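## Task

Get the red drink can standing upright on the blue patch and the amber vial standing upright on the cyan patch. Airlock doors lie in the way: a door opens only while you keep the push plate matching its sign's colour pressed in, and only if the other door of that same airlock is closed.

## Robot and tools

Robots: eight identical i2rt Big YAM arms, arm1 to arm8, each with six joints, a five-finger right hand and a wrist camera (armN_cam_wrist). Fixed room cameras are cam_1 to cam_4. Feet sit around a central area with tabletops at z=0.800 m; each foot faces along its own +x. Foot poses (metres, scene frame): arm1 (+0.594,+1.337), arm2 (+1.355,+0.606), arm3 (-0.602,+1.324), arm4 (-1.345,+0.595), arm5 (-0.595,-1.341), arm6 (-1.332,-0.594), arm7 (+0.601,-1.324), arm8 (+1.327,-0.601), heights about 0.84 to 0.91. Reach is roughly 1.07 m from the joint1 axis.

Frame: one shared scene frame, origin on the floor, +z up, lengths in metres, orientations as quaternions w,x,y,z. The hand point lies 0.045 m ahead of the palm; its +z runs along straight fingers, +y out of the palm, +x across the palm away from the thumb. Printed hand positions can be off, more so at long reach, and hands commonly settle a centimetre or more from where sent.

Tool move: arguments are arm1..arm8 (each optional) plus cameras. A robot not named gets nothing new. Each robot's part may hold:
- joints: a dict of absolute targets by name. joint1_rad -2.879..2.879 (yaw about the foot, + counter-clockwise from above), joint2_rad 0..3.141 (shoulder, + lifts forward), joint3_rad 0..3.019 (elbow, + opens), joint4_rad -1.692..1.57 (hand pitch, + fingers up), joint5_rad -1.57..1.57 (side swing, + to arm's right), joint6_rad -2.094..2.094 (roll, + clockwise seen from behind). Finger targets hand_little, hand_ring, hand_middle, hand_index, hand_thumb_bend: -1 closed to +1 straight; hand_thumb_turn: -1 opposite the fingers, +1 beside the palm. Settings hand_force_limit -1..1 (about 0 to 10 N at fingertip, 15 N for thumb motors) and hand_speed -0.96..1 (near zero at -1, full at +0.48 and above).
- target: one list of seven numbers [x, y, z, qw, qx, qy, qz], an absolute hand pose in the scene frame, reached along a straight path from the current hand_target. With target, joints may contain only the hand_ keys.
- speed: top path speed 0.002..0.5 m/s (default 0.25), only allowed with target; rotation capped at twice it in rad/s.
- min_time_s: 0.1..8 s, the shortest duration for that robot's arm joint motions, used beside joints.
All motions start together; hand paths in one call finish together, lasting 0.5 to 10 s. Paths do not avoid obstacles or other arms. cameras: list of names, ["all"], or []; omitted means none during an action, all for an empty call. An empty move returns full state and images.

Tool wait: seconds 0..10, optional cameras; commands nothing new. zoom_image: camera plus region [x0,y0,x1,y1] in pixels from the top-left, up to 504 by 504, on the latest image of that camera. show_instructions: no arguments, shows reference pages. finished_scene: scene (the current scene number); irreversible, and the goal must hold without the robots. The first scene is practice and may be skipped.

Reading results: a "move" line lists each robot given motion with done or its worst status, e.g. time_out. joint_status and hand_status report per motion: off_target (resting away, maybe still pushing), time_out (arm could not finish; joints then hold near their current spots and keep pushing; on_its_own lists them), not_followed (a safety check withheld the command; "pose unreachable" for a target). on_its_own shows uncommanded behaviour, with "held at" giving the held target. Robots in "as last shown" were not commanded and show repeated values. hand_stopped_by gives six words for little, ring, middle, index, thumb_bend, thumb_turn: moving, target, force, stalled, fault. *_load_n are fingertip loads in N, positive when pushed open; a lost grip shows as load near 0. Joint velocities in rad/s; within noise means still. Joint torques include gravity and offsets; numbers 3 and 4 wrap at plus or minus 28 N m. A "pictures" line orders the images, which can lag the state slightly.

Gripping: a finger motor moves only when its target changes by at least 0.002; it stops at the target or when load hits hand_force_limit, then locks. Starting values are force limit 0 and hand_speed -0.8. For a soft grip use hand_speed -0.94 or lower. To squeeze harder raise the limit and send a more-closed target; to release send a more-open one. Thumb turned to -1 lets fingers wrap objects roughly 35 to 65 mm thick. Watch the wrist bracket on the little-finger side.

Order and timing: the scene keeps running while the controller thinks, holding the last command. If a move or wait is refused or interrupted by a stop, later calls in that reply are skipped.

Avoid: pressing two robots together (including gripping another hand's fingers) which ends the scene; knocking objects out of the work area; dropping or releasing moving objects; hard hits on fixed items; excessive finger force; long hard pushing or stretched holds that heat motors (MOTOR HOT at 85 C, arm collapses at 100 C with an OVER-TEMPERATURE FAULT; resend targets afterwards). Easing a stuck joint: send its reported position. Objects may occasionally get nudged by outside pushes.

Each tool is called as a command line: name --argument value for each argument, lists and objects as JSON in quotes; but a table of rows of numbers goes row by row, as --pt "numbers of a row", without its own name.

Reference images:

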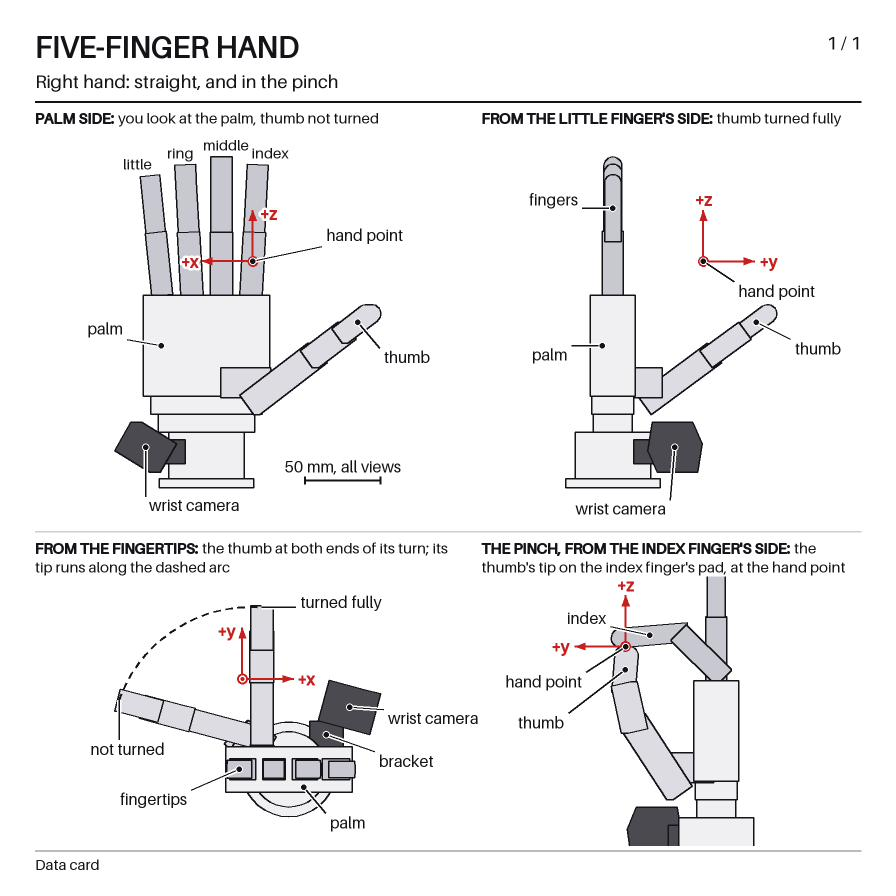

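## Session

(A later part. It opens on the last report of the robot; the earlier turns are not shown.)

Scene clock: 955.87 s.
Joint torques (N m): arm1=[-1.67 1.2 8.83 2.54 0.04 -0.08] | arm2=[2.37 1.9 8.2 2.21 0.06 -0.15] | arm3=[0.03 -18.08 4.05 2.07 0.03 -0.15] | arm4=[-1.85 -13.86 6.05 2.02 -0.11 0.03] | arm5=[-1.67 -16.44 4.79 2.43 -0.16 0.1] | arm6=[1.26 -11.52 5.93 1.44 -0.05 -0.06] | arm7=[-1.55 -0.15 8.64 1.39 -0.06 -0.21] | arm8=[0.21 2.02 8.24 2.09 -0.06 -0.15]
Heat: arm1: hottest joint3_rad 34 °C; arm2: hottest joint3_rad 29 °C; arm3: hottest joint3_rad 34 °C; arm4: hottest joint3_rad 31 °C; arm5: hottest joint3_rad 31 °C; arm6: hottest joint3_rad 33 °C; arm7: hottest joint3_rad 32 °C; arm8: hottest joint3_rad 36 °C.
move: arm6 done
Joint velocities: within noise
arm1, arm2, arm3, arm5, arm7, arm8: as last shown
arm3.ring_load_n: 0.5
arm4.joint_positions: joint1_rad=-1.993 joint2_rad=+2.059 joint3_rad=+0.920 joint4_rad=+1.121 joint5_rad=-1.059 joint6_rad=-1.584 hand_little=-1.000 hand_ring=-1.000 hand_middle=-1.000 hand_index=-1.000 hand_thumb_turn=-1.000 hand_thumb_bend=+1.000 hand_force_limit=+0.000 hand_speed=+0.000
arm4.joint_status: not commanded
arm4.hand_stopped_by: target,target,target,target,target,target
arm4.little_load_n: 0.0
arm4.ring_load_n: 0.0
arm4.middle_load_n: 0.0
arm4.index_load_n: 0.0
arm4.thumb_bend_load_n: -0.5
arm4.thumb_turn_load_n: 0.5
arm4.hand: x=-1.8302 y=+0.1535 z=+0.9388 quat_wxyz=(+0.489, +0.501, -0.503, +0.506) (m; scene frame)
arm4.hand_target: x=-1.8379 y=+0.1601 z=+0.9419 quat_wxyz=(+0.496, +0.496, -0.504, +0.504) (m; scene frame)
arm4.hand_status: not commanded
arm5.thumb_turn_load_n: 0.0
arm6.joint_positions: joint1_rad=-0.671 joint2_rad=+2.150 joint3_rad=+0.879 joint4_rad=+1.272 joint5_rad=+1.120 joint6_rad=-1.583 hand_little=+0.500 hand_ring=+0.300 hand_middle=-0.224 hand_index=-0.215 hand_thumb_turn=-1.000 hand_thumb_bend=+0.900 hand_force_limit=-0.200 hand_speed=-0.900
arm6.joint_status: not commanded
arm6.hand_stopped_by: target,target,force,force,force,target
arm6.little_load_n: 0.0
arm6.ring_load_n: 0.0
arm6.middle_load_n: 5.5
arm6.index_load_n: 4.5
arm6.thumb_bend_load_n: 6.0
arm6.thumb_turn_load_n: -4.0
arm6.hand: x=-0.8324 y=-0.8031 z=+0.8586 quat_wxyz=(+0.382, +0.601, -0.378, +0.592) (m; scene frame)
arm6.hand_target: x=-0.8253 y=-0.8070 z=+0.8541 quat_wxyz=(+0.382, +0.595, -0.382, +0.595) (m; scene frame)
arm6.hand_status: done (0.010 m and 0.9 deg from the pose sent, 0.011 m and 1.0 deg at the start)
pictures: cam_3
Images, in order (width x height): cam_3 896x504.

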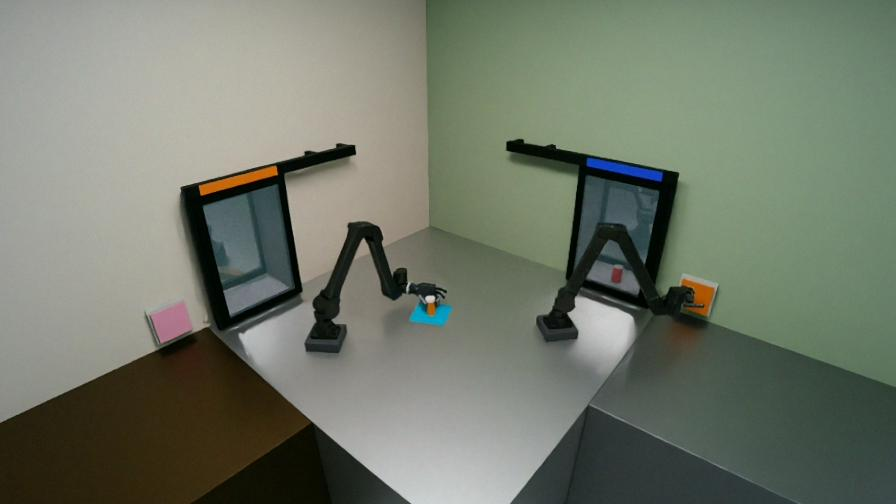

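move --arm6 '{"target": [-0.825, -0.807, 0.861, 0.382, 0.595, -0.382, 0.595], "speed": 0.04, "joints": {"hand_speed": -0.92, "hand_index": 0.05, "hand_middle": 0.05, "hand_thumb_bend": 0.99}}' --cameras '["arm6_cam_wrist"]'

move --arm6 '{"target": [-0.825, -0.807, 0.872, 0.382, 0.595, -0.382, 0.595], "speed": 0.04, "joints": {"hand_speed": -0.7, "hand_index": 0.9, "hand_middle": 0.9, "hand_ring": 0.9, "hand_little": 0.9, "hand_thumb_bend": 1}}' --cameras '["arm6_cam_wrist"]'

Scene clock: 964.13 s.
Joint torques (N m): arm1=[-1.73 1.08 8.8 2.52 0.04 -0.08] | arm2=[2.2 2.32 8.25 2.22 0.08 -0.19] | arm3=[-0.03 -18.14 4.01 2.09 0.02 -0.14] | arm4=[-1.85 -13.86 6.05 2 -0.12 0.03] | arm5=[-1.67 -16.44 4.79 2.43 -0.16 0.11] | arm6=[1.2 -13.22 5.57 1.05 -0.03 -0.07] | arm7=[-1.55 -0.21 8.66 1.39 -0.06 -0.21] | arm8=[0.21 2.02 8.25 2.09 -0.07 -0.15]
Heat: arm1: hottest joint3_rad 34 °C; arm2: hottest joint3_rad 29 °C; arm3: hottest joint3_rad 34 °C; arm4: hottest joint3_rad 31 °C; arm5: hottest joint3_rad 30 °C; arm6: hottest joint3_rad 32 °C; arm7: hottest joint3_rad 33 °C; arm8: hottest joint3_rad 36 °C.
move: arm6 done
Joint velocities: within noise
arm1, arm2, arm3, arm4, arm5, arm7, arm8: as last shown
arm1.little_load_n: 0.5
arm3.ring_load_n: 0.0
arm4.thumb_bend_load_n: 0.0
arm6.joint_positions: joint1_rad=-0.671 joint2_rad=+2.152 joint3_rad=+0.879 joint4_rad=+1.272 joint5_rad=+1.120 joint6_rad=-1.584 hand_little=+0.500 hand_ring=+0.300 hand_middle=+0.050 hand_index=+0.050 hand_thumb_turn=-1.000 hand_thumb_bend=+0.990 hand_force_limit=-0.200 hand_speed=-0.920
arm6.joint_status: all done
arm6.hand_stopped_by: target,target,target,target,target,target
arm6.little_load_n: 0.0
arm6.ring_load_n: 0.0
arm6.middle_load_n: -0.5
arm6.index_load_n: 0.0
arm6.thumb_bend_load_n: 0.0
arm6.thumb_turn_load_n: 0.5
arm6.hand: x=-0.8326 y=-0.8031 z=+0.8575 quat_wxyz=(+0.383, +0.601, -0.378, +0.591) (m; scene frame)
arm6.hand_target: x=-0.8252 y=-0.8070 z=+0.8612 quat_wxyz=(+0.382, +0.595, -0.382, +0.595) (m; scene frame)
arm6.hand_status: done (0.009 m and 1.0 deg from the pose sent, 0.009 m and 0.9 deg at the start)
arm7.thumb_turn_load_n: 0.0
pictures: arm6_cam_wrist
Images, in order (width x height): arm6_cam_wrist 672x504.

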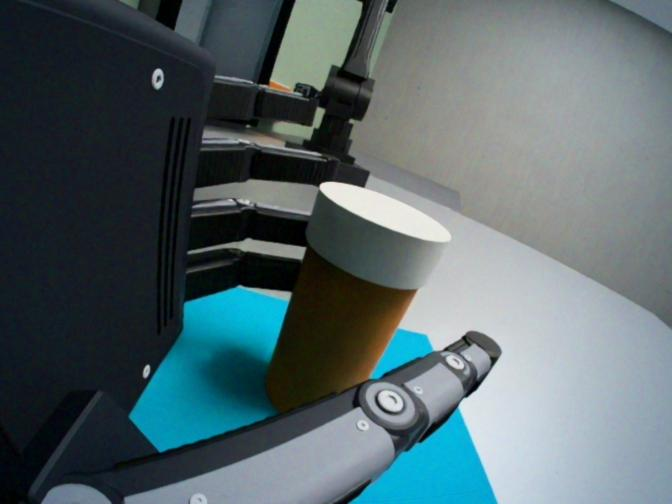

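Scene clock: 965.63 s.
Joint torques (N m): arm1=[-1.85 1.08 8.8 2.55 0.05 -0.08] | arm2=[2.26 1.73 8.24 2.51 0 -0.15] | arm3=[-0.03 -18.14 3.97 2.07 0.02 -0.14] | arm4=[-1.9 -13.8 6.04 2 -0.12 0.03] | arm5=[-1.67 -16.44 4.79 2.43 -0.16 0.11] | arm6=[1.14 -14.1 5.18 0.81 -0.04 -0.06] | arm7=[-1.55 -0.21 8.65 1.39 -0.06 -0.21] | arm8=[0.21 2.08 8.25 2.09 -0.07 -0.15]
Heat: arm1: hottest joint3_rad 34 °C; arm2: hottest joint3_rad 29 °C; arm3: hottest joint3_rad 34 °C; arm4: hottest joint3_rad 31 °C; arm5: hottest joint3_rad 30 °C; arm6: hottest joint3_rad 32 °C; arm7: hottest joint3_rad 33 °C; arm8: hottest joint3_rad 36 °C.
move: arm6 done
Joint velocities: within noise
arm1.joint_positions: joint1_rad=+0.806 joint2_rad=+0.631 joint3_rad=+1.351 joint4_rad=-1.536 joint5_rad=+0.000 joint6_rad=-1.200 hand_little=+1.000 hand_ring=+1.000 hand_middle=+1.000 hand_index=+1.000 hand_thumb_turn=+1.000 hand_thumb_bend=+1.000 hand_force_limit=+0.000 hand_speed=-0.800
arm1.joint_status: not commanded
arm1.hand_stopped_by: target,target,target,target,target,target
arm1.little_load_n: 0.0
arm1.ring_load_n: 0.0
arm1.middle_load_n: 0.0
arm1.index_load_n: 0.0
arm1.thumb_bend_load_n: 0.0
arm1.thumb_turn_load_n: 0.0
arm1.hand: x=+0.5855 y=+1.1425 z=+1.3020 quat_wxyz=(+0.177, +0.596, -0.713, +0.324) (m; scene frame)
arm1.hand_target: x=+0.5857 y=+1.1417 z=+1.3138 quat_wxyz=(+0.184, +0.593, -0.708, +0.336) (m; scene frame)
arm1.hand_status: not commanded
arm2.joint_positions: joint1_rad=-0.604 joint2_rad=+0.646 joint3_rad=+1.465 joint4_rad=-1.536 joint5_rad=+0.000 joint6_rad=-1.200 hand_little=+1.000 hand_ring=+1.000 hand_middle=+1.000 hand_index=+1.000 hand_thumb_turn=+1.000 hand_thumb_bend=+1.000 hand_force_limit=+0.000 hand_speed=-0.800
arm2.joint_status: not commanded
arm2.hand_stopped_by: target,target,target,target,target,target
arm2.little_load_n: 0.0
arm2.ring_load_n: 0.0
arm2.middle_load_n: 0.0
arm2.index_load_n: 0.0
arm2.thumb_bend_load_n: 0.0
arm2.thumb_turn_load_n: 0.0
arm2.hand: x=+1.1585 y=+0.6280 z=+1.3679 quat_wxyz=(+0.402, -0.125, -0.903, +0.089) (m; scene frame)
arm2.hand_target: x=+1.1592 y=+0.6280 z=+1.3753 quat_wxyz=(+0.410, -0.125, -0.899, +0.091) (m; scene frame)
arm2.hand_status: not commanded
arm3.joint_positions: joint1_rad=+2.044 joint2_rad=+2.217 joint3_rad=+1.123 joint4_rad=+1.070 joint5_rad=+1.128 joint6_rad=-1.590 hand_little=-1.000 hand_ring=-1.000 hand_middle=-1.000 hand_index=-1.000 hand_thumb_turn=-1.000 hand_thumb_bend=+1.000 hand_force_limit=+0.000 hand_speed=+0.000
arm3.joint_status: not commanded
arm3.hand_stopped_by: target,target,target,target,target,target
arm3.little_load_n: 0.0
arm3.ring_load_n: 0.0
arm3.middle_load_n: 0.0
arm3.index_load_n: 0.0
arm3.thumb_bend_load_n: 0.0
arm3.thumb_turn_load_n: 0.5
arm3.hand: x=-0.1682 y=+1.7605 z=+0.9260 quat_wxyz=(+0.014, +0.714, +0.011, +0.700) (m; scene frame)
arm3.hand_target: x=-0.1699 y=+1.7647 z=+0.9446 quat_wxyz=(+0.000, +0.707, +0.000, +0.707) (m; scene frame)
arm3.hand_status: not commanded
arm4, arm5: as last shown
arm4.thumb_turn_load_n: 0.0
arm5.thumb_turn_load_n: 0.5
arm6.joint_positions: joint1_rad=-0.671 joint2_rad=+2.132 joint3_rad=+0.879 joint4_rad=+1.256 joint5_rad=+1.120 joint6_rad=-1.584 hand_little=+0.900 hand_ring=+0.900 hand_middle=+0.900 hand_index=+0.900 hand_thumb_turn=-1.000 hand_thumb_bend=+1.000 hand_force_limit=-0.200 hand_speed=-0.700
arm6.joint_status: all done
arm6.hand_stopped_by: target,target,target,target,target,target
arm6.little_load_n: 0.0
arm6.ring_load_n: 0.0
arm6.middle_load_n: 0.0
arm6.index_load_n: 0.0
arm6.thumb_bend_load_n: 0.0
arm6.thumb_turn_load_n: 0.5
arm6.hand: x=-0.8309 y=-0.8032 z=+0.8654 quat_wxyz=(+0.382, +0.600, -0.378, +0.592) (m; scene frame)
arm6.hand_target: x=-0.8251 y=-0.8070 z=+0.8722 quat_wxyz=(+0.382, +0.595, -0.382, +0.595) (m; scene frame)
arm6.hand_status: done (0.010 m and 0.8 deg from the pose sent, 0.017 m and 1.0 deg at the start)
arm7.joint_positions: joint1_rad=+1.564 joint2_rad=+0.479 joint3_rad=+0.537 joint4_rad=-0.042 joint5_rad=+0.678 joint6_rad=-1.570 hand_little=+1.000 hand_ring=+1.000 hand_middle=+1.000 hand_index=+1.000 hand_thumb_turn=-1.000 hand_thumb_bend=+1.000 hand_force_limit=+0.000 hand_speed=+0.000
arm7.joint_status: not commanded
arm7.hand_stopped_by: target,target,target,target,target,target
arm7.little_load_n: 0.0
arm7.ring_load_n: 0.0
arm7.middle_load_n: 0.0
arm7.index_load_n: 0.0
arm7.thumb_bend_load_n: 0.0
arm7.thumb_turn_load_n: 0.5
arm7.hand: x=+0.2670 y=-1.3749 z=+1.2286 quat_wxyz=(-0.707, +0.001, +0.707, +0.000) (m; scene frame)
arm7.hand_target: x=+0.2681 y=-1.3702 z=+1.2320 quat_wxyz=(-0.708, +0.000, +0.706, +0.007) (m; scene frame)
arm7.hand_status: not commanded
arm8.joint_positions: joint1_rad=+0.481 joint2_rad=+0.606 joint3_rad=+1.446 joint4_rad=-1.536 joint5_rad=+0.000 joint6_rad=-1.200 hand_little=+1.000 hand_ring=+1.000 hand_middle=+1.000 hand_index=+1.000 hand_thumb_turn=+1.000 hand_thumb_bend=+1.000 hand_force_limit=+0.000 hand_speed=-0.800
arm8.joint_status: not commanded
arm8.hand_stopped_by: target,target,target,target,target,target
arm8.little_load_n: 0.0
arm8.ring_load_n: 0.0
arm8.middle_load_n: 0.0
arm8.index_load_n: 0.0
arm8.thumb_bend_load_n: -0.5
arm8.thumb_turn_load_n: 0.0
arm8.hand: x=+1.1528 y=-0.5378 z=+1.3264 quat_wxyz=(-0.418, +0.222, +0.880, -0.046) (m; scene frame)
arm8.hand_target: x=+1.1530 y=-0.5379 z=+1.3369 quat_wxyz=(-0.430, +0.220, +0.874, -0.048) (m; scene frame)
arm8.hand_status: not commanded
pictures: arm6_cam_wrist
Images, in order (width x height): arm6_cam_wrist 672x504.

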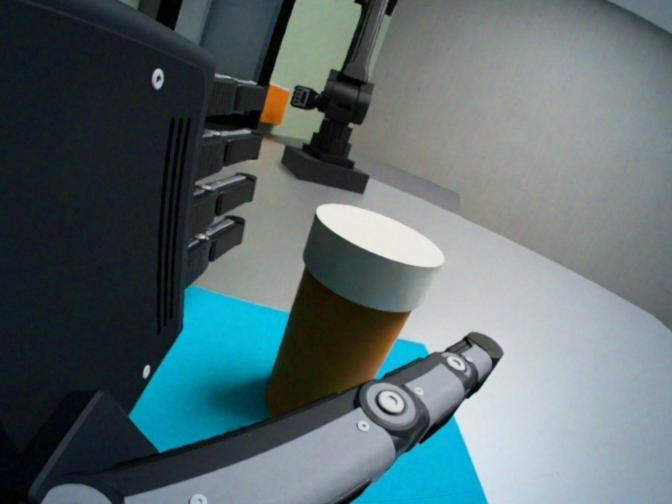

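move --arm6 '{"target": [-0.828, -0.806, 1.06, 0.382, 0.595, -0.382, 0.595], "speed": 0.2}' --cameras '["arm6_cam_wrist", "cam_3"]'

move --arm6 '{"joints": {"joint2_rad": 0.63, "joint3_rad": 1.1, "joint4_rad": -0.6, "hand_speed": 0, "hand_force_limit": 0, "hand_little": -1, "hand_ring": -1, "hand_middle": -1, "hand_index": -1}, "min_time_s": 3}' --cameras '[]'

move --arm6 '{"joints": {"joint1_rad": 2.028, "joint5_rad": 1.114, "joint4_rad": -0.8, "joint3_rad": 1.35, "joint6_rad": -1.571}, "min_time_s": 5}' --cameras '["cam_3"]'

Scene clock: 974.67 s.
Joint torques (N m): arm1=[-1.79 1.14 8.81 2.54 0.04 -0.08] | arm2=[2.14 2.14 8.39 2.28 -0.01 -0.14] | arm3=[-0.03 -18.08 3.99 2.06 0.02 -0.15] | arm4=[-1.9 -13.8 6.05 2 -0.12 0.03] | arm5=[-1.67 -16.44 4.79 2.43 -0.16 0.11] | arm6=[1.61 -11.16 10.02 0.76 0.15 0.12] | arm7=[-1.55 -0.21 8.66 1.39 -0.06 -0.21] | arm8=[0.15 2.02 8.24 2.07 -0.07 -0.14]
Heat: arm1: hottest joint3_rad 34 °C; arm2: hottest joint3_rad 29 °C; arm3: hottest joint3_rad 34 °C; arm4: hottest joint3_rad 31 °C; arm5: hottest joint3_rad 30 °C; arm6: hottest joint3_rad 32 °C; arm7: hottest joint3_rad 33 °C; arm8: hottest joint3_rad 36 °C.
move: arm6 off_target
Joint velocities: within noise
arm1, arm2, arm3, arm4, arm7, arm8: as last shown
arm3.ring_load_n: -0.5
arm3.thumb_turn_load_n: 0.0
arm5.joint_positions: joint1_rad=-1.943 joint2_rad=+1.877 joint3_rad=+0.896 joint4_rad=+0.943 joint5_rad=-1.120 joint6_rad=-1.581 hand_little=-1.000 hand_ring=-1.000 hand_middle=-1.000 hand_index=-1.000 hand_thumb_turn=-1.000 hand_thumb_bend=+1.000 hand_force_limit=+0.000 hand_speed=+0.000
arm5.joint_status: not commanded
arm5.hand_stopped_by: target,target,target,target,target,target
arm5.little_load_n: 0.0
arm5.ring_load_n: 0.0
arm5.middle_load_n: 0.0
arm5.index_load_n: 0.5
arm5.thumb_bend_load_n: 0.0
arm5.thumb_turn_load_n: 0.5
arm5.hand: x=-0.1832 y=-1.8350 z=+0.9552 quat_wxyz=(-0.014, +0.714, -0.006, +0.700) (m; scene frame)
arm5.hand_target: x=-0.1898 y=-1.8399 z=+0.9747 quat_wxyz=(+0.000, +0.707, +0.000, +0.707) (m; scene frame)
arm5.hand_status: not commanded
arm6.joint_positions: joint1_rad=-0.671 joint2_rad=+1.655 joint3_rad=+0.879 joint4_rad=+0.768 joint5_rad=+1.121 joint6_rad=-1.603 hand_little=+0.900 hand_ring=+0.900 hand_middle=+0.900 hand_index=+0.900 hand_thumb_turn=-1.000 hand_thumb_bend=+1.000 hand_force_limit=-0.200 hand_speed=-0.700
arm6.joint_status: not commanded
arm6.hand_stopped_by: target,target,target,target,target,target
arm6.little_load_n: 0.0
arm6.ring_load_n: 0.0
arm6.middle_load_n: 0.0
arm6.index_load_n: 0.0
arm6.thumb_bend_load_n: 0.0
arm6.thumb_turn_load_n: 0.5
arm6.hand: x=-0.8374 y=-0.8046 z=+1.0480 quat_wxyz=(+0.390, +0.607, -0.371, +0.585) (m; scene frame)
arm6.hand_target: x=-0.8285 y=-0.8059 z=+1.0601 quat_wxyz=(+0.382, +0.595, -0.382, +0.595) (m; scene frame)
arm6.hand_status: off_target (0.015 m and 2.4 deg from the pose sent, 0.195 m and 0.8 deg at the start)
arm8.ring_load_n: 0.5
arm8.thumb_bend_load_n: 0.0
pictures: arm6_cam_wrist, cam_3
Images, in order (width x height): arm6_cam_wrist 672x504, cam_3 896x504.

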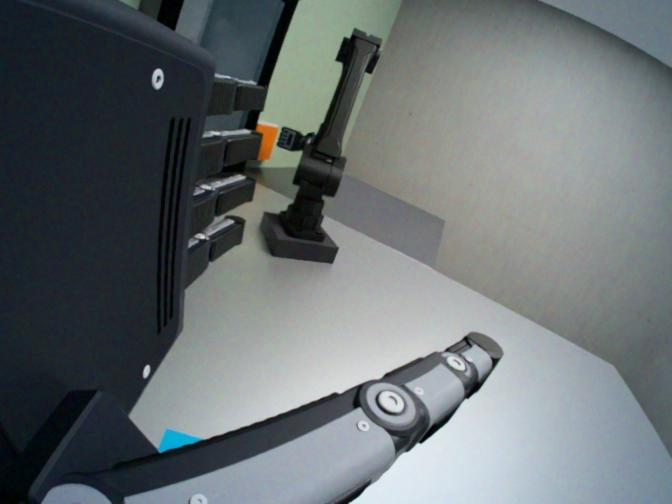

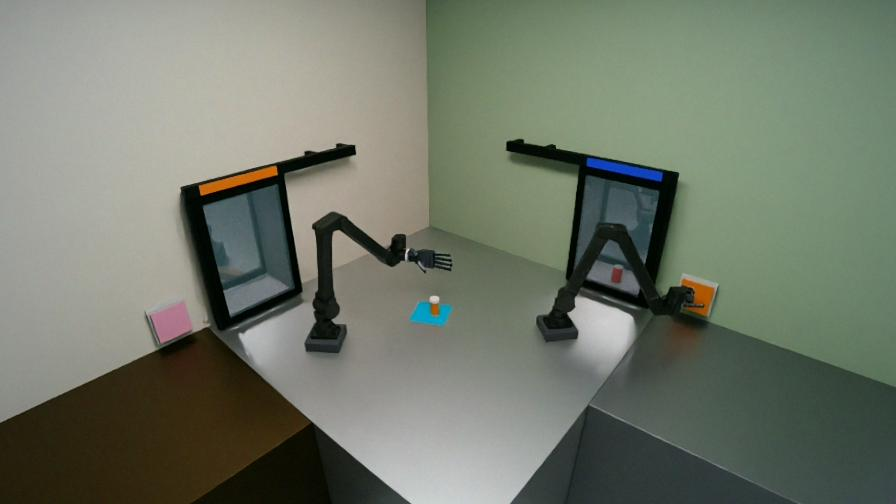

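Scene clock: 978.27 s.
Joint torques (N m): arm1=[-1.79 1.08 8.8 2.54 0.04 -0.08] | arm2=[1.96 2.26 8.42 2.29 0.04 -0.13] | arm3=[-0.15 -18.2 3.99 2.07 0.02 -0.15] | arm4=[-1.85 -13.8 6.05 2 -0.12 0.02] | arm5=[-1.67 -16.44 4.79 2.43 -0.16 0.1] | arm6=[1.55 1.03 13.49 0.77 0.2 0.12] | arm7=[-1.55 -0.21 8.65 1.39 -0.06 -0.21] | arm8=[0.21 2.08 8.25 2.09 -0.07 -0.15]
Heat: arm1: hottest joint3_rad 34 °C; arm2: hottest joint3_rad 29 °C; arm3: hottest joint3_rad 34 °C; arm4: hottest joint3_rad 31 °C; arm5: hottest joint3_rad 30 °C; arm6: hottest joint3_rad 33 °C; arm7: hottest joint3_rad 33 °C; arm8: hottest joint3_rad 36 °C.
move: arm6 done
Joint velocities: within noise
arm1, arm2, arm3, arm4, arm5, arm7, arm8: as last shown
arm2.thumb_turn_load_n: 0.5
arm3.ring_load_n: 0.0
arm4.thumb_turn_load_n: 0.5
arm5.index_load_n: -0.5
arm6.joint_positions: joint1_rad=-0.671 joint2_rad=+0.627 joint3_rad=+1.048 joint4_rad=-0.592 joint5_rad=+1.122 joint6_rad=-1.602 hand_little=-1.000 hand_ring=-1.000 hand_middle=-1.000 hand_index=-1.000 hand_thumb_turn=-1.000 hand_thumb_bend=+1.000 hand_force_limit=+0.000 hand_speed=+0.000
arm6.joint_status: all done
arm6.hand_stopped_by: target,target,target,target,target,target
arm6.little_load_n: 0.0
arm6.ring_load_n: 0.0
arm6.middle_load_n: 0.0
arm6.index_load_n: 0.0
arm6.thumb_bend_load_n: 0.0
arm6.thumb_turn_load_n: 0.0
arm6.hand: x=-1.1334 y=-0.8023 z=+1.3620 quat_wxyz=(+0.418, +0.653, -0.339, +0.534) (m; scene frame)
arm6.hand_target: x=-1.1391 y=-0.8027 z=+1.3829 quat_wxyz=(+0.409, +0.638, -0.353, +0.549) (m; scene frame)
arm6.hand_status: not commanded
arm7.thumb_turn_load_n: 0.0
arm8.ring_load_n: 0.0
pictures: none
No camera images: "cameras" was empty.

Scene clock: 983.77 s.
Joint torques (N m): arm1=[-1.79 1.08 8.83 2.54 0.05 -0.08] | arm2=[2.2 1.79 8.34 2.54 0.03 -0.18] | arm3=[-0.03 -18.08 4.03 2.06 0.01 -0.14] | arm4=[-1.9 -13.86 6.04 2 -0.12 0.03] | arm5=[-1.67 -16.44 4.79 2.43 -0.16 0.1] | arm6=[2.32 2.49 12.49 0.73 0.03 0.11] | arm7=[-1.55 -0.21 8.65 1.39 -0.06 -0.21] | arm8=[0.15 2.08 8.25 2.09 -0.07 -0.15]
Heat: arm1: hottest joint3_rad 34 °C; arm2: hottest joint3_rad 29 °C; arm3: hottest joint3_rad 34 °C; arm4: hottest joint3_rad 31 °C; arm5: hottest joint3_rad 30 °C; arm6: hottest joint3_rad 33 °C; arm7: hottest joint3_rad 33 °C; arm8: hottest joint3_rad 36 °C.
move: arm6 done
Joint velocities: within noise
arm1, arm2, arm3, arm4, arm5, arm7, arm8: as last shown
arm2.thumb_turn_load_n: 0.0
arm3.little_load_n: -0.5
arm4.thumb_turn_load_n: 0.0
arm5.index_load_n: 0.0
arm6.joint_positions: joint1_rad=+2.019 joint2_rad=+0.627 joint3_rad=+1.297 joint4_rad=-0.792 joint5_rad=+1.116 joint6_rad=-1.585 hand_little=-1.000 hand_ring=-1.000 hand_middle=-1.000 hand_index=-1.000 hand_thumb_turn=-1.000 hand_thumb_bend=+1.000 hand_force_limit=+0.000 hand_speed=+0.000
arm6.joint_status: all done
arm6.hand_stopped_by: target,target,target,target,target,target
arm6.little_load_n: 0.0
arm6.ring_load_n: 0.0
arm6.middle_load_n: 0.0
arm6.index_load_n: 0.0
arm6.thumb_bend_load_n: 0.0
arm6.thumb_turn_load_n: 0.0
arm6.hand: x=-1.3781 y=-0.3481 z=+1.4506 quat_wxyz=(-0.454, +0.484, +0.538, +0.520) (m; scene frame)
arm6.hand_target: x=-1.3724 y=-0.3529 z=+1.4693 quat_wxyz=(-0.475, +0.490, +0.524, +0.510) (m; scene frame)
arm6.hand_status: not commanded
arm7.thumb_turn_load_n: 0.5
arm8.thumb_bend_load_n: -0.5
pictures: cam_3
Images, in order (width x height): cam_3 896x504.

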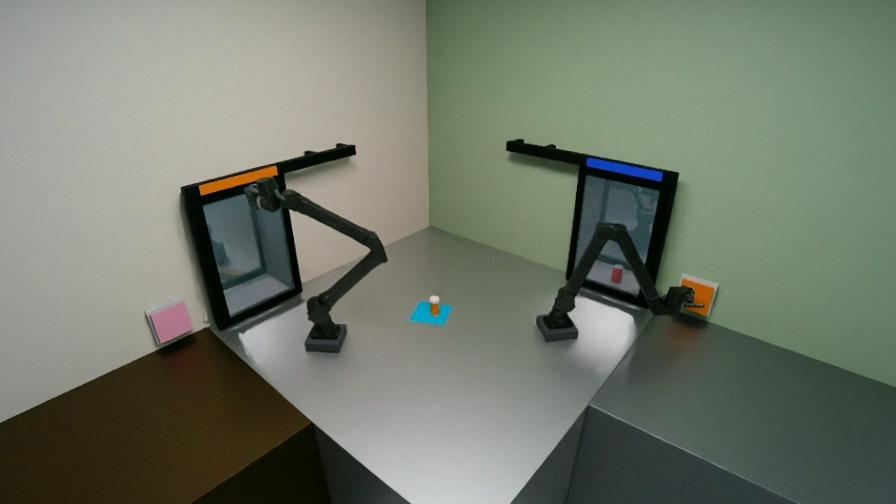

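move --arm6 '{"joints": {"joint2_rad": 2.06, "joint3_rad": 1.12, "joint4_rad": 0.94}, "min_time_s": 5}' --cameras '[]'

move --arm6 '{"target": [-1.765, -0.065, 0.957, -0.5, 0.5, 0.5, 0.5], "speed": 0.06}' --cameras '["cam_3", "cam_4"]'

Scene clock: 994.93 s.
Joint torques (N m): arm1=[-1.73 1.14 8.81 2.54 0.05 -0.09] | arm2=[2.2 1.85 8.29 2.55 0.01 -0.15] | arm3=[-0.03 -18.02 4.01 2.04 0.02 -0.15] | arm4=[-1.9 -13.86 6.05 1.99 -0.12 0.03] | arm5=[-1.67 -16.5 4.79 2.43 -0.16 0.11] | arm6=[2.26 -14.56 5.63 1.51 -0.07 0.11] | arm7=[-1.49 -0.15 8.64 1.39 -0.06 -0.21] | arm8=[0.21 2.08 8.25 2.07 -0.07 -0.15]
Heat: arm1: hottest joint3_rad 34 °C; arm2: hottest joint3_rad 29 °C; arm3: hottest joint3_rad 34 °C; arm4: hottest joint3_rad 31 °C; arm5: hottest joint3_rad 30 °C; arm6: hottest joint3_rad 33 °C; arm7: hottest joint3_rad 33 °C; arm8: hottest joint3_rad 36 °C.
move: arm6 done
Joint velocities: within noise
arm1, arm2, arm3, arm4, arm5, arm7, arm8: as last shown
arm3.little_load_n: 0.0
arm3.middle_load_n: -0.5
arm5.thumb_turn_load_n: 0.0
arm6.joint_positions: joint1_rad=+2.019 joint2_rad=+2.050 joint3_rad=+1.129 joint4_rad=+0.925 joint5_rad=+1.116 joint6_rad=-1.585 hand_little=-1.000 hand_ring=-1.000 hand_middle=-1.000 hand_index=-1.000 hand_thumb_turn=-1.000 hand_thumb_bend=+1.000 hand_force_limit=+0.000 hand_speed=+0.000
arm6.joint_status: all done
arm6.hand_stopped_by: target,target,target,target,target,target
arm6.little_load_n: 0.0
arm6.ring_load_n: 0.0
arm6.middle_load_n: 0.0
arm6.index_load_n: 0.0
arm6.thumb_bend_load_n: 0.0
arm6.thumb_turn_load_n: 0.0
arm6.hand: x=-1.7708 y=-0.1475 z=+0.9522 quat_wxyz=(-0.497, +0.499, +0.497, +0.507) (m; scene frame)
arm6.hand_target: x=-1.7732 y=-0.1525 z=+0.9444 quat_wxyz=(-0.502, +0.499, +0.497, +0.501) (m; scene frame)
arm6.hand_status: not commanded
arm7.little_load_n: 0.5
arm8.thumb_bend_load_n: 0.0
pictures: none
No camera images: "cameras" was empty.

Scene clock: 996.93 s.
Joint torques (N m): arm1=[-1.73 1.08 8.81 2.55 0.04 -0.08] | arm2=[2.26 1.9 8.21 2.29 0 -0.18] | arm3=[-0.09 -18.08 4.03 2.06 0.03 -0.14] | arm4=[-1.9 -13.8 6.05 2 -0.12 0.02] | arm5=[-1.67 -16.44 4.79 2.41 -0.16 0.1] | arm6=[-1.96 -13.86 12.08 0.51 -0.84 0.09] | arm7=[-1.55 -0.21 8.65 1.39 -0.06 -0.21] | arm8=[0.15 2.08 8.24 2.07 -0.07 -0.14]
Heat: arm1: hottest joint3_rad 34 °C; arm2: hottest joint3_rad 29 °C; arm3: hottest joint3_rad 34 °C; arm4: hottest joint3_rad 31 °C; arm5: hottest joint3_rad 30 °C; arm6: hottest joint3_rad 33 °C; arm7: hottest joint3_rad 33 °C; arm8: hottest joint3_rad 36 °C.
move: arm6 off_target
Joint velocities: within noise
arm1, arm2, arm3, arm4, arm5, arm7, arm8: as last shown
arm3.middle_load_n: 0.0
arm3.index_load_n: -0.5
arm3.thumb_bend_load_n: -0.5
arm5.thumb_turn_load_n: 0.5
arm6.joint_positions: joint1_rad=+1.934 joint2_rad=+2.062 joint3_rad=+1.166 joint4_rad=+0.859 joint5_rad=+0.997 joint6_rad=-1.577 hand_little=-1.000 hand_ring=-1.000 hand_middle=-1.000 hand_index=-1.000 hand_thumb_turn=-1.000 hand_thumb_bend=+1.000 hand_force_limit=+0.000 hand_speed=+0.000
arm6.joint_status: not commanded
arm6.hand_stopped_by: target,target,target,target,target,target
arm6.little_load_n: -4.5
arm6.ring_load_n: 0.0
arm6.middle_load_n: 0.0
arm6.index_load_n: 0.0
arm6.thumb_bend_load_n: 0.0
arm6.thumb_turn_load_n: 0.0
arm6.hand: x=-1.7625 y=-0.0985 z=+0.9502 quat_wxyz=(-0.493, +0.489, +0.517, +0.500) (m; scene frame)
arm6.hand_target: x=-1.7625 y=-0.0670 z=+0.9576 quat_wxyz=(-0.500, +0.500, +0.500, +0.500) (m; scene frame)
arm6.hand_status: off_target (0.034 m and 2.5 deg from the pose sent, 0.083 m and 0.9 deg at the start)
arm7.little_load_n: 0.0
arm7.thumb_turn_load_n: 0.0
arm8.thumb_turn_load_n: -0.5
pictures: cam_3, cam_4
Images, in order (width x height): cam_3 896x504, cam_4 896x504.

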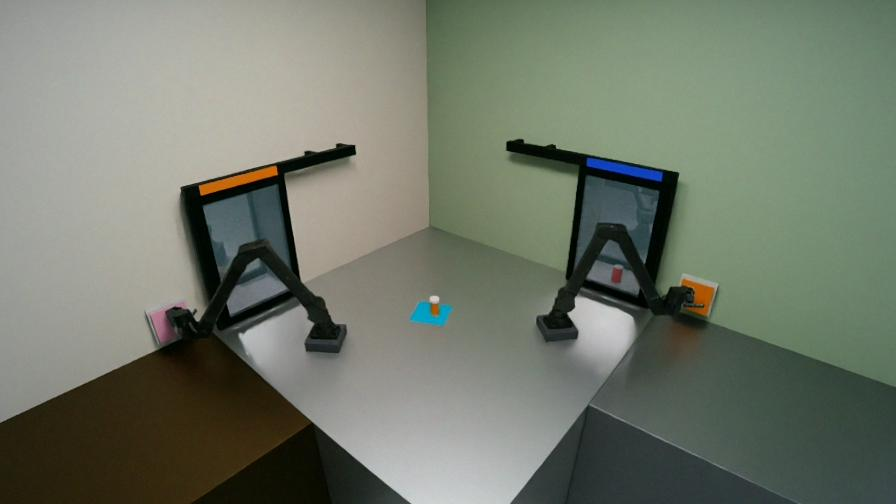

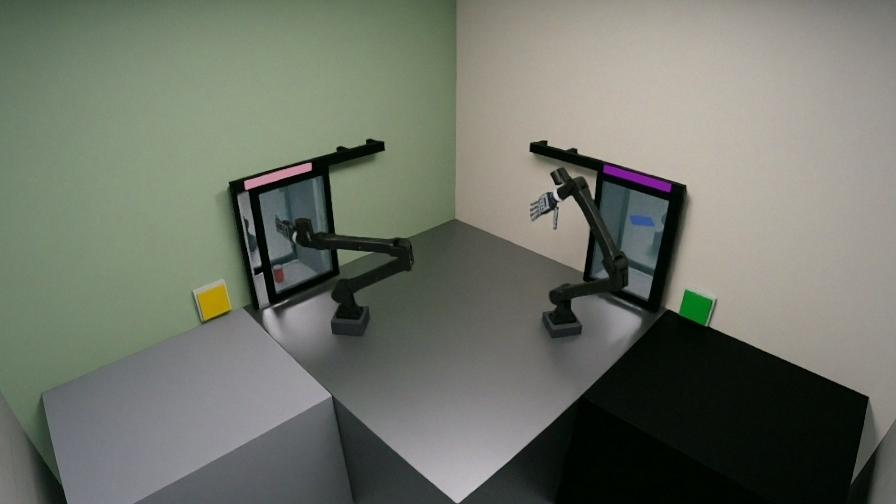

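move --arm6 '{"target": [-1.763, -0.078, 0.955, -0.5, 0.5, 0.5, 0.5], "speed": 0.06}' --arm7 '{"target": [0.03, -1.405, 1.13, -0.7071, 0, 0.7071, 0], "speed": 0.15, "joints": {"hand_thumb_bend": -0.8}}' --cameras '["cam_4", "arm7_cam_wrist"]'

Scene clock: 1006.50 s.
Joint torques (N m): arm1=[-1.67 1.08 8.81 2.56 0.05 -0.08] | arm2=[2.26 1.96 7.97 2.54 0.04 -0.14] | arm3=[-0.03 -18.14 3.97 2.1 0.01 -0.15] | arm4=[-1.85 -13.92 6.04 2 -0.12 0.03] | arm5=[-1.67 -16.44 4.79 2.43 -0.16 0.11] | arm6=[-0.44 -14.33 10.13 1.06 -0.27 0.11] | arm7=[-1.61 -7.94 10.92 2.66 -0.02 0.01] | arm8=[0.21 2.08 8.25 2.07 -0.07 -0.15]
Heat: arm1: hottest joint3_rad 34 °C; arm2: hottest joint3_rad 29 °C; arm3: hottest joint3_rad 34 °C; arm4: hottest joint3_rad 30 °C; arm5: hottest joint3_rad 30 °C; arm6: hottest joint3_rad 34 °C; arm7: hottest joint3_rad 33 °C; arm8: hottest joint3_rad 36 °C.
move: arm6 off_target; arm7 off_target
Joint velocities: within noise
arm1, arm2, arm3, arm5, arm8: as last shown
arm3.index_load_n: 0.0
arm3.thumb_bend_load_n: 0.0
arm3.thumb_turn_load_n: 0.5
arm4.joint_positions: joint1_rad=-1.993 joint2_rad=+2.059 joint3_rad=+0.920 joint4_rad=+1.121 joint5_rad=-1.059 joint6_rad=-1.584 hand_little=-1.000 hand_ring=-1.000 hand_middle=-1.000 hand_index=-1.000 hand_thumb_turn=-1.000 hand_thumb_bend=+1.000 hand_force_limit=+0.000 hand_speed=+0.000
arm4.joint_status: not commanded
arm4.hand_stopped_by: target,target,target,target,target,target
arm4.little_load_n: 0.0
arm4.ring_load_n: 0.0
arm4.middle_load_n: 0.0
arm4.index_load_n: 0.0
arm4.thumb_bend_load_n: 0.0
arm4.thumb_turn_load_n: 0.5
arm4.hand: x=-1.8302 y=+0.1535 z=+0.9388 quat_wxyz=(+0.489, +0.501, -0.503, +0.506) (m; scene frame)
arm4.hand_target: x=-1.8379 y=+0.1601 z=+0.9419 quat_wxyz=(+0.496, +0.496, -0.504, +0.504) (m; scene frame)
arm4.hand_status: not commanded
arm6.joint_positions: joint1_rad=+1.934 joint2_rad=+2.062 joint3_rad=+1.166 joint4_rad=+0.859 joint5_rad=+0.998 joint6_rad=-1.577 hand_little=-1.000 hand_ring=-1.000 hand_middle=-1.000 hand_index=-1.000 hand_thumb_turn=-1.000 hand_thumb_bend=+1.000 hand_force_limit=+0.000 hand_speed=+0.000
arm6.joint_status: not commanded
arm6.hand_stopped_by: target,target,target,target,target,target
arm6.little_load_n: -3.5
arm6.ring_load_n: 0.0
arm6.middle_load_n: 0.0
arm6.index_load_n: 0.0
arm6.thumb_bend_load_n: 0.0
arm6.thumb_turn_load_n: 0.5
arm6.hand: x=-1.7622 y=-0.0986 z=+0.9502 quat_wxyz=(-0.493, +0.489, +0.517, +0.500) (m; scene frame)
arm6.hand_target: x=-1.7620 y=-0.0788 z=+0.9551 quat_wxyz=(-0.500, +0.500, +0.500, +0.500) (m; scene frame)
arm6.hand_status: off_target (0.021 m and 2.4 deg from the pose sent, 0.021 m and 2.5 deg at the start)
arm7.joint_positions: joint1_rad=+1.255 joint2_rad=+1.353 joint3_rad=+0.696 joint4_rad=+0.613 joint5_rad=+0.359 joint6_rad=-1.570 hand_little=+1.000 hand_ring=+1.000 hand_middle=+1.000 hand_index=+1.000 hand_thumb_turn=-1.000 hand_thumb_bend=-0.800 hand_force_limit=+0.000 hand_speed=+0.000
arm7.joint_status: all done
arm7.hand_stopped_by: target,target,target,target,target,target
arm7.little_load_n: 0.0
arm7.ring_load_n: 0.0
arm7.middle_load_n: 0.0
arm7.index_load_n: 0.0
arm7.thumb_bend_load_n: 0.0
arm7.thumb_turn_load_n: 0.0
arm7.hand: x=+0.0471 y=-1.4044 z=+1.1065 quat_wxyz=(-0.688, -0.011, +0.726, +0.006) (m; scene frame)
arm7.hand_target: x=+0.0318 y=-1.4046 z=+1.1301 quat_wxyz=(-0.707, +0.000, +0.707, +0.000) (m; scene frame)
arm7.hand_status: off_target (0.029 m and 3.4 deg from the pose sent, 0.258 m and 0.2 deg at the start)
arm8.thumb_turn_load_n: 0.0
pictures: arm7_cam_wrist, cam_4
Images, in order (width x height): arm7_cam_wrist 672x504, cam_4 896x504.

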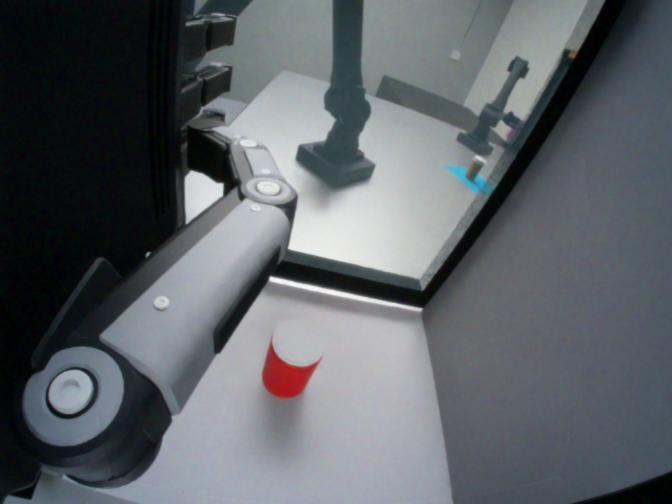

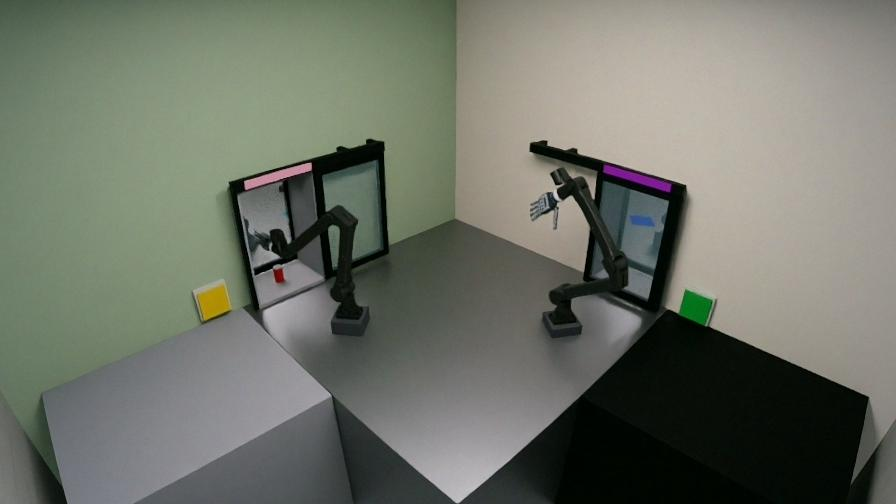

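move --arm7 '{"target": [-0.035, -1.405, 1.02, -0.7071, 0, 0.7071, 0], "speed": 0.15, "joints": {"hand_thumb_bend": -0.8}}' --cameras '["arm7_cam_wrist"]'

Scene clock: 1013.90 s.
Joint torques (N m): arm1=[-1.85 1.08 8.8 2.56 0.04 -0.08] | arm2=[2.67 1.55 8.14 2.4 0.02 -0.23] | arm3=[-0.15 -18.14 4.01 2.09 0.02 -0.14] | arm4=[-1.85 -13.86 6.05 2 -0.12 0.03] | arm5=[-1.61 -16.5 4.79 2.43 -0.16 0.11] | arm6=[-0.62 -14.33 10.15 1.11 -0.27 0.09] | arm7=[-1.61 -12.04 8.38 2.66 -0.03 0.02] | arm8=[0.21 2.08 8.25 2.09 -0.06 -0.15]
Heat: arm1: hottest joint3_rad 34 °C; arm2: hottest joint3_rad 29 °C; arm3: hottest joint3_rad 34 °C; arm4: hottest joint3_rad 30 °C; arm5: hottest joint3_rad 30 °C; arm6: hottest joint3_rad 34 °C; arm7: hottest joint3_rad 33 °C; arm8: hottest joint3_rad 36 °C.
move: arm7 off_target
Joint velocities: within noise
arm1, arm2, arm3, arm4, arm5, arm6, arm8: as last shown
arm1.index_load_n: -0.5
arm3.thumb_turn_load_n: 0.0
arm5.thumb_turn_load_n: 0.0
arm7.joint_positions: joint1_rad=+1.205 joint2_rad=+1.745 joint3_rad=+0.784 joint4_rad=+0.923 joint5_rad=+0.311 joint6_rad=-1.570 hand_little=+1.000 hand_ring=+1.000 hand_middle=+1.000 hand_index=+1.000 hand_thumb_turn=-1.000 hand_thumb_bend=-0.800 hand_force_limit=+0.000 hand_speed=+0.000
arm7.joint_status: all done
arm7.hand_stopped_by: target,target,target,target,target,target
arm7.little_load_n: 0.0
arm7.ring_load_n: 0.0
arm7.middle_load_n: 0.0
arm7.index_load_n: 0.0
arm7.thumb_bend_load_n: 0.0
arm7.thumb_turn_load_n: 0.0
arm7.hand: x=-0.0195 y=-1.4057 z=+1.0039 quat_wxyz=(-0.690, -0.010, +0.724, +0.005) (m; scene frame)
arm7.hand_target: x=-0.0339 y=-1.4046 z=+1.0202 quat_wxyz=(-0.707, +0.000, +0.707, +0.000) (m; scene frame)
arm7.hand_status: off_target (0.022 m and 3.0 deg from the pose sent, 0.119 m and 3.4 deg at the start)
pictures: arm7_cam_wrist
Images, in order (width x height): arm7_cam_wrist 672x504.

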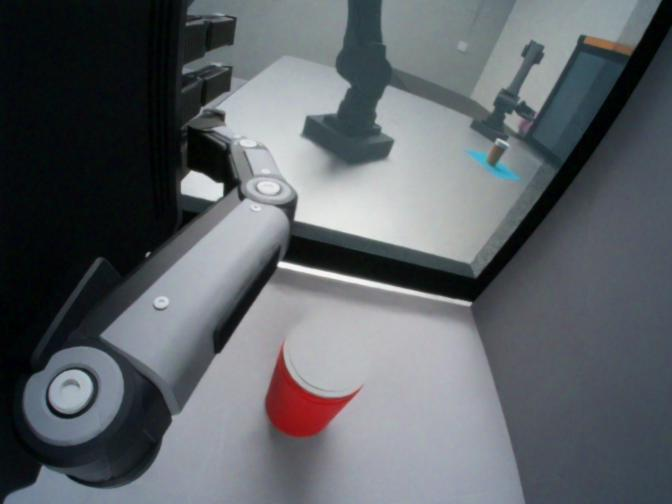

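move --arm7 '{"target": [-0.01, -1.40, 1.00, -0.7071, 0, 0.7071, 0], "speed": 0.1, "joints": {"hand_thumb_bend": -0.8}}' --cameras '["arm7_cam_wrist", "cam_4", "cam_3"]'

zoom_image --camera "cam_4" --region '[230, 200, 330, 320]'

zoom_image --camera "cam_3" --region '[560, 150, 680, 310]'

Scene clock: 1040.30 s.
Joint torques (N m): arm1=[-1.73 1.26 8.79 2.52 0.04 -0.08] | arm2=[2.14 1.79 8.14 2.59 0.07 -0.17] | arm3=[-0.15 -18.08 4.01 2.09 0.02 -0.14] | arm4=[-1.85 -13.8 6.04 2 -0.12 0.02] | arm5=[-1.67 -16.44 4.79 2.41 -0.16 0.11] | arm6=[-0.5 -14.45 10.19 1.06 -0.26 0.11] | arm7=[-1.03 -11.52 4.88 2.66 0.2 0.02] | arm8=[0.21 2.08 8.24 2.09 -0.07 -0.15]
Heat: arm1: hottest joint3_rad 34 °C; arm2: hottest joint3_rad 29 °C; arm3: hottest joint3_rad 34 °C; arm4: hottest joint3_rad 30 °C; arm5: hottest joint3_rad 30 °C; arm6: hottest joint3_rad 34 °C; arm7: hottest joint3_rad 33 °C; arm8: hottest joint3_rad 36 °C.
move: arm7 done
Joint velocities: within noise
arm1.joint_positions: joint1_rad=+0.806 joint2_rad=+0.631 joint3_rad=+1.351 joint4_rad=-1.536 joint5_rad=+0.000 joint6_rad=-1.200 hand_little=+1.000 hand_ring=+1.000 hand_middle=+1.000 hand_index=+1.000 hand_thumb_turn=+1.000 hand_thumb_bend=+1.000 hand_force_limit=+0.000 hand_speed=-0.800
arm1.joint_status: not commanded
arm1.hand_stopped_by: target,target,target,target,target,target
arm1.little_load_n: 0.0
arm1.ring_load_n: 0.0
arm1.middle_load_n: 0.0
arm1.index_load_n: 0.0
arm1.thumb_bend_load_n: 0.0
arm1.thumb_turn_load_n: 0.0
arm1.hand: x=+0.5855 y=+1.1425 z=+1.3020 quat_wxyz=(+0.177, +0.596, -0.713, +0.324) (m; scene frame)
arm1.hand_target: x=+0.5857 y=+1.1417 z=+1.3138 quat_wxyz=(+0.184, +0.593, -0.708, +0.336) (m; scene frame)
arm1.hand_status: not commanded
arm2.joint_positions: joint1_rad=-0.604 joint2_rad=+0.646 joint3_rad=+1.465 joint4_rad=-1.536 joint5_rad=+0.000 joint6_rad=-1.200 hand_little=+1.000 hand_ring=+1.000 hand_middle=+1.000 hand_index=+1.000 hand_thumb_turn=+1.000 hand_thumb_bend=+1.000 hand_force_limit=+0.000 hand_speed=-0.800
arm2.joint_status: not commanded
arm2.hand_stopped_by: target,target,target,target,target,target
arm2.little_load_n: 0.0
arm2.ring_load_n: 0.0
arm2.middle_load_n: 0.0
arm2.index_load_n: 0.0
arm2.thumb_bend_load_n: 0.0
arm2.thumb_turn_load_n: 0.0
arm2.hand: x=+1.1585 y=+0.6280 z=+1.3679 quat_wxyz=(+0.402, -0.125, -0.903, +0.089) (m; scene frame)
arm2.hand_target: x=+1.1592 y=+0.6280 z=+1.3753 quat_wxyz=(+0.410, -0.125, -0.899, +0.091) (m; scene frame)
arm2.hand_status: not commanded
arm3.joint_positions: joint1_rad=+2.044 joint2_rad=+2.217 joint3_rad=+1.123 joint4_rad=+1.070 joint5_rad=+1.128 joint6_rad=-1.590 hand_little=-1.000 hand_ring=-1.000 hand_middle=-1.000 hand_index=-1.000 hand_thumb_turn=-1.000 hand_thumb_bend=+1.000 hand_force_limit=+0.000 hand_speed=+0.000
arm3.joint_status: not commanded
arm3.hand_stopped_by: target,target,target,target,target,target
arm3.little_load_n: 0.0
arm3.ring_load_n: 0.0
arm3.middle_load_n: 0.0
arm3.index_load_n: 0.0
arm3.thumb_bend_load_n: 0.0
arm3.thumb_turn_load_n: 0.0
arm3.hand: x=-0.1682 y=+1.7605 z=+0.9260 quat_wxyz=(+0.014, +0.714, +0.011, +0.700) (m; scene frame)
arm3.hand_target: x=-0.1699 y=+1.7647 z=+0.9446 quat_wxyz=(+0.000, +0.707, +0.000, +0.707) (m; scene frame)
arm3.hand_status: not commanded
arm4, arm5, arm6: as last shown
arm4.thumb_turn_load_n: 0.0
arm5.thumb_turn_load_n: 0.5
arm7.joint_positions: joint1_rad=+1.205 joint2_rad=+1.753 joint3_rad=+0.744 joint4_rad=+1.011 joint5_rad=+0.312 joint6_rad=-1.570 hand_little=+1.000 hand_ring=+1.000 hand_middle=+1.000 hand_index=+1.000 hand_thumb_turn=-1.000 hand_thumb_bend=-0.800 hand_force_limit=+0.000 hand_speed=+0.000
arm7.joint_status: all done
arm7.hand_stopped_by: target,target,target,target,target,target
arm7.little_load_n: 0.0
arm7.ring_load_n: 0.0
arm7.middle_load_n: 0.0
arm7.index_load_n: 0.0
arm7.thumb_bend_load_n: 0.0
arm7.thumb_turn_load_n: 0.0
arm7.hand: x=-0.0090 y=-1.4020 z=+1.0025 quat_wxyz=(-0.704, -0.005, +0.710, +0.001) (m; scene frame)
arm7.hand_target: x=-0.0099 y=-1.3999 z=+1.0001 quat_wxyz=(-0.707, +0.000, +0.707, +0.000) (m; scene frame)
arm7.hand_status: done (0.003 m and 0.8 deg from the pose sent, 0.012 m and 3.0 deg at the start)
arm8.joint_positions: joint1_rad=+0.481 joint2_rad=+0.606 joint3_rad=+1.446 joint4_rad=-1.536 joint5_rad=+0.000 joint6_rad=-1.200 hand_little=+1.000 hand_ring=+1.000 hand_middle=+1.000 hand_index=+1.000 hand_thumb_turn=+1.000 hand_thumb_bend=+1.000 hand_force_limit=+0.000 hand_speed=-0.800
arm8.joint_status: not commanded
arm8.hand_stopped_by: target,target,target,target,target,target
arm8.little_load_n: 0.0
arm8.ring_load_n: 0.0
arm8.middle_load_n: 0.0
arm8.index_load_n: 0.0
arm8.thumb_bend_load_n: 0.0
arm8.thumb_turn_load_n: 0.0
arm8.hand: x=+1.1528 y=-0.5378 z=+1.3264 quat_wxyz=(-0.418, +0.222, +0.880, -0.046) (m; scene frame)
arm8.hand_target: x=+1.1530 y=-0.5379 z=+1.3369 quat_wxyz=(-0.430, +0.220, +0.874, -0.048) (m; scene frame)
arm8.hand_status: not commanded
pictures: arm7_cam_wrist, cam_3, cam_4
Images, in order (width x height): arm7_cam_wrist 672x504, cam_3 896x504, cam_4 896x504.

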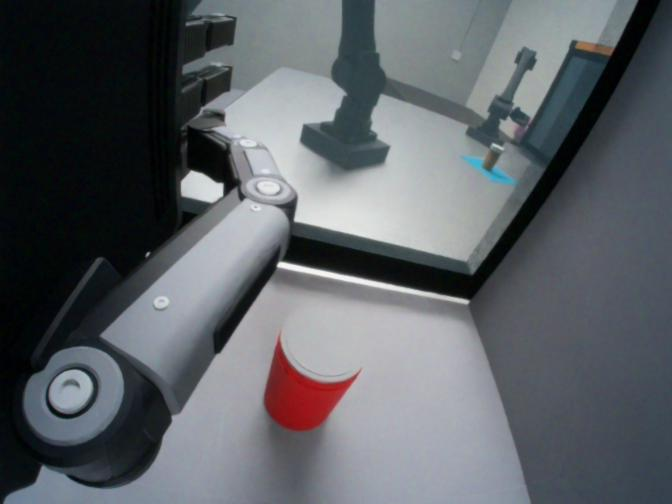

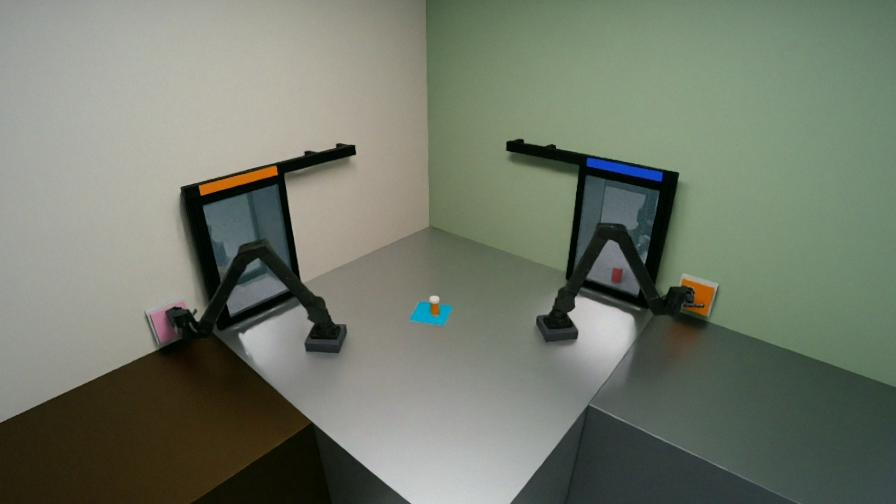

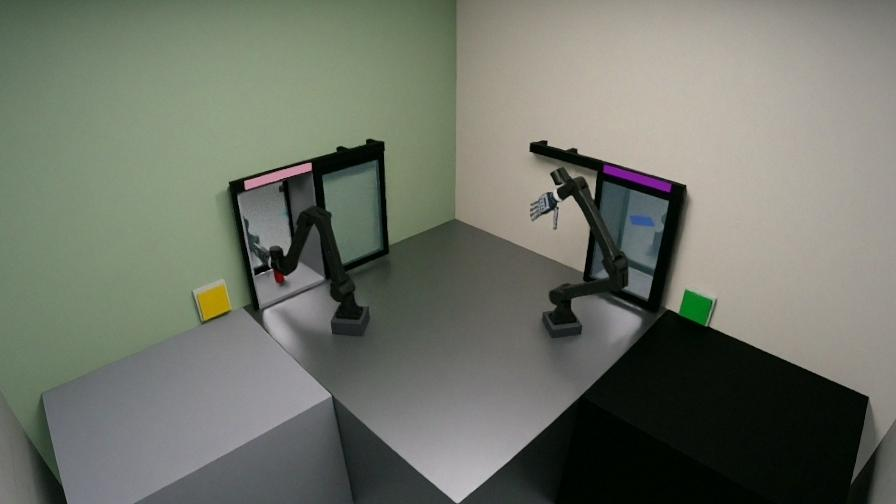

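Scaled by 4.200 from the camera's 896x504 image, which has a finer 1280x720 frame.

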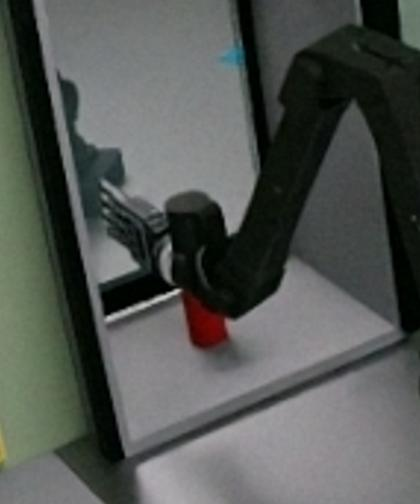

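Scaled by 3.150 from the camera's 896x504 image, which has a finer 1280x720 frame.

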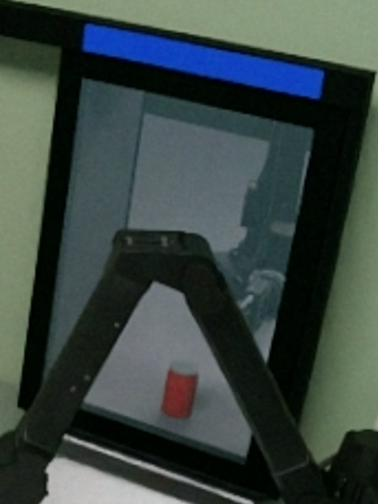

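move --arm7 '{"target": [-0.012, -1.388, 0.965, -0.7071, 0, 0.7071, 0], "speed": 0.1, "joints": {"hand_thumb_bend": 1}}' --cameras '["arm7_cam_wrist"]'

Scene clock: 1052.47 s.
Joint torques (N m): arm1=[-1.73 1.08 8.79 2.52 0.04 -0.08] | arm2=[2.49 1.44 8.12 2.35 0.02 -0.13] | arm3=[-0.03 -18.2 4 2.06 0.02 -0.14] | arm4=[-1.9 -13.8 6.04 2 -0.12 0.03] | arm5=[-1.67 -16.44 4.79 2.43 -0.16 0.1] | arm6=[-0.56 -14.27 10.21 1.06 -0.27 0.11] | arm7=[-1.49 -12.04 4.27 2.66 -0.04 0.01] | arm8=[0.21 2.08 8.24 2.09 -0.06 -0.15]
Heat: arm1: hottest joint3_rad 34 °C; arm2: hottest joint3_rad 29 °C; arm3: hottest joint3_rad 34 °C; arm4: hottest joint3_rad 30 °C; arm5: hottest joint3_rad 30 °C; arm6: hottest joint3_rad 34 °C; arm7: hottest joint3_rad 32 °C; arm8: hottest joint3_rad 36 °C.
move: arm7 done
Joint velocities: within noise
arm1, arm2, arm3, arm4, arm6, arm8: as last shown
arm1.thumb_bend_load_n: -0.5
arm2.thumb_turn_load_n: 0.5
arm5.joint_positions: joint1_rad=-1.943 joint2_rad=+1.877 joint3_rad=+0.896 joint4_rad=+0.943 joint5_rad=-1.120 joint6_rad=-1.581 hand_little=-1.000 hand_ring=-1.000 hand_middle=-1.000 hand_index=-1.000 hand_thumb_turn=-1.000 hand_thumb_bend=+1.000 hand_force_limit=+0.000 hand_speed=+0.000
arm5.joint_status: not commanded
arm5.hand_stopped_by: target,target,target,target,target,target
arm5.little_load_n: 0.0
arm5.ring_load_n: 0.0
arm5.middle_load_n: 0.0
arm5.index_load_n: 0.0
arm5.thumb_bend_load_n: 0.0
arm5.thumb_turn_load_n: 0.0
arm5.hand: x=-0.1832 y=-1.8350 z=+0.9552 quat_wxyz=(-0.014, +0.714, -0.006, +0.700) (m; scene frame)
arm5.hand_target: x=-0.1898 y=-1.8399 z=+0.9747 quat_wxyz=(+0.000, +0.707, +0.000, +0.707) (m; scene frame)
arm5.hand_status: not commanded
arm6.thumb_turn_load_n: 0.0
arm7.joint_positions: joint1_rad=+1.184 joint2_rad=+1.854 joint3_rad=+0.735 joint4_rad=+1.118 joint5_rad=+0.290 joint6_rad=-1.570 hand_little=+1.000 hand_ring=+1.000 hand_middle=+1.000 hand_index=+1.000 hand_thumb_turn=-1.000 hand_thumb_bend=+1.000 hand_force_limit=+0.000 hand_speed=+0.000
arm7.joint_status: all done
arm7.hand_stopped_by: target,target,target,target,target,target
arm7.little_load_n: 0.0
arm7.ring_load_n: 0.0
arm7.middle_load_n: 0.0
arm7.index_load_n: 0.0
arm7.thumb_bend_load_n: 0.0
arm7.thumb_turn_load_n: 0.5
arm7.hand: x=-0.0101 y=-1.3924 z=+0.9658 quat_wxyz=(-0.703, -0.005, +0.712, +0.001) (m; scene frame)
arm7.hand_target: x=-0.0119 y=-1.3880 z=+0.9649 quat_wxyz=(-0.707, +0.000, +0.707, +0.000) (m; scene frame)
arm7.hand_status: done (0.005 m and 1.0 deg from the pose sent, 0.040 m and 0.8 deg at the start)
pictures: arm7_cam_wrist
Images, in order (width x height): arm7_cam_wrist 672x504.

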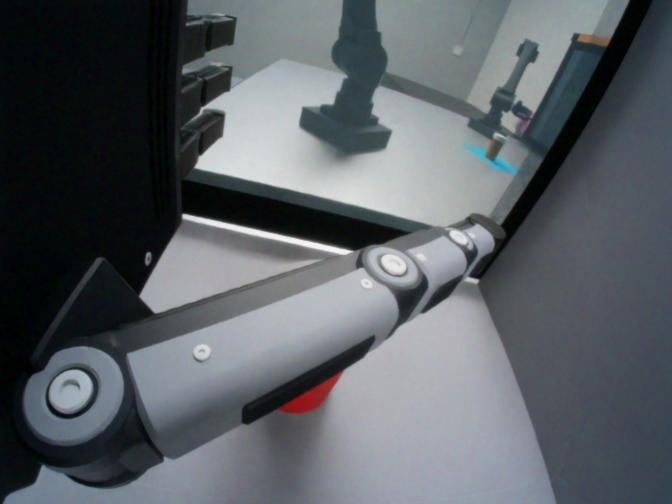

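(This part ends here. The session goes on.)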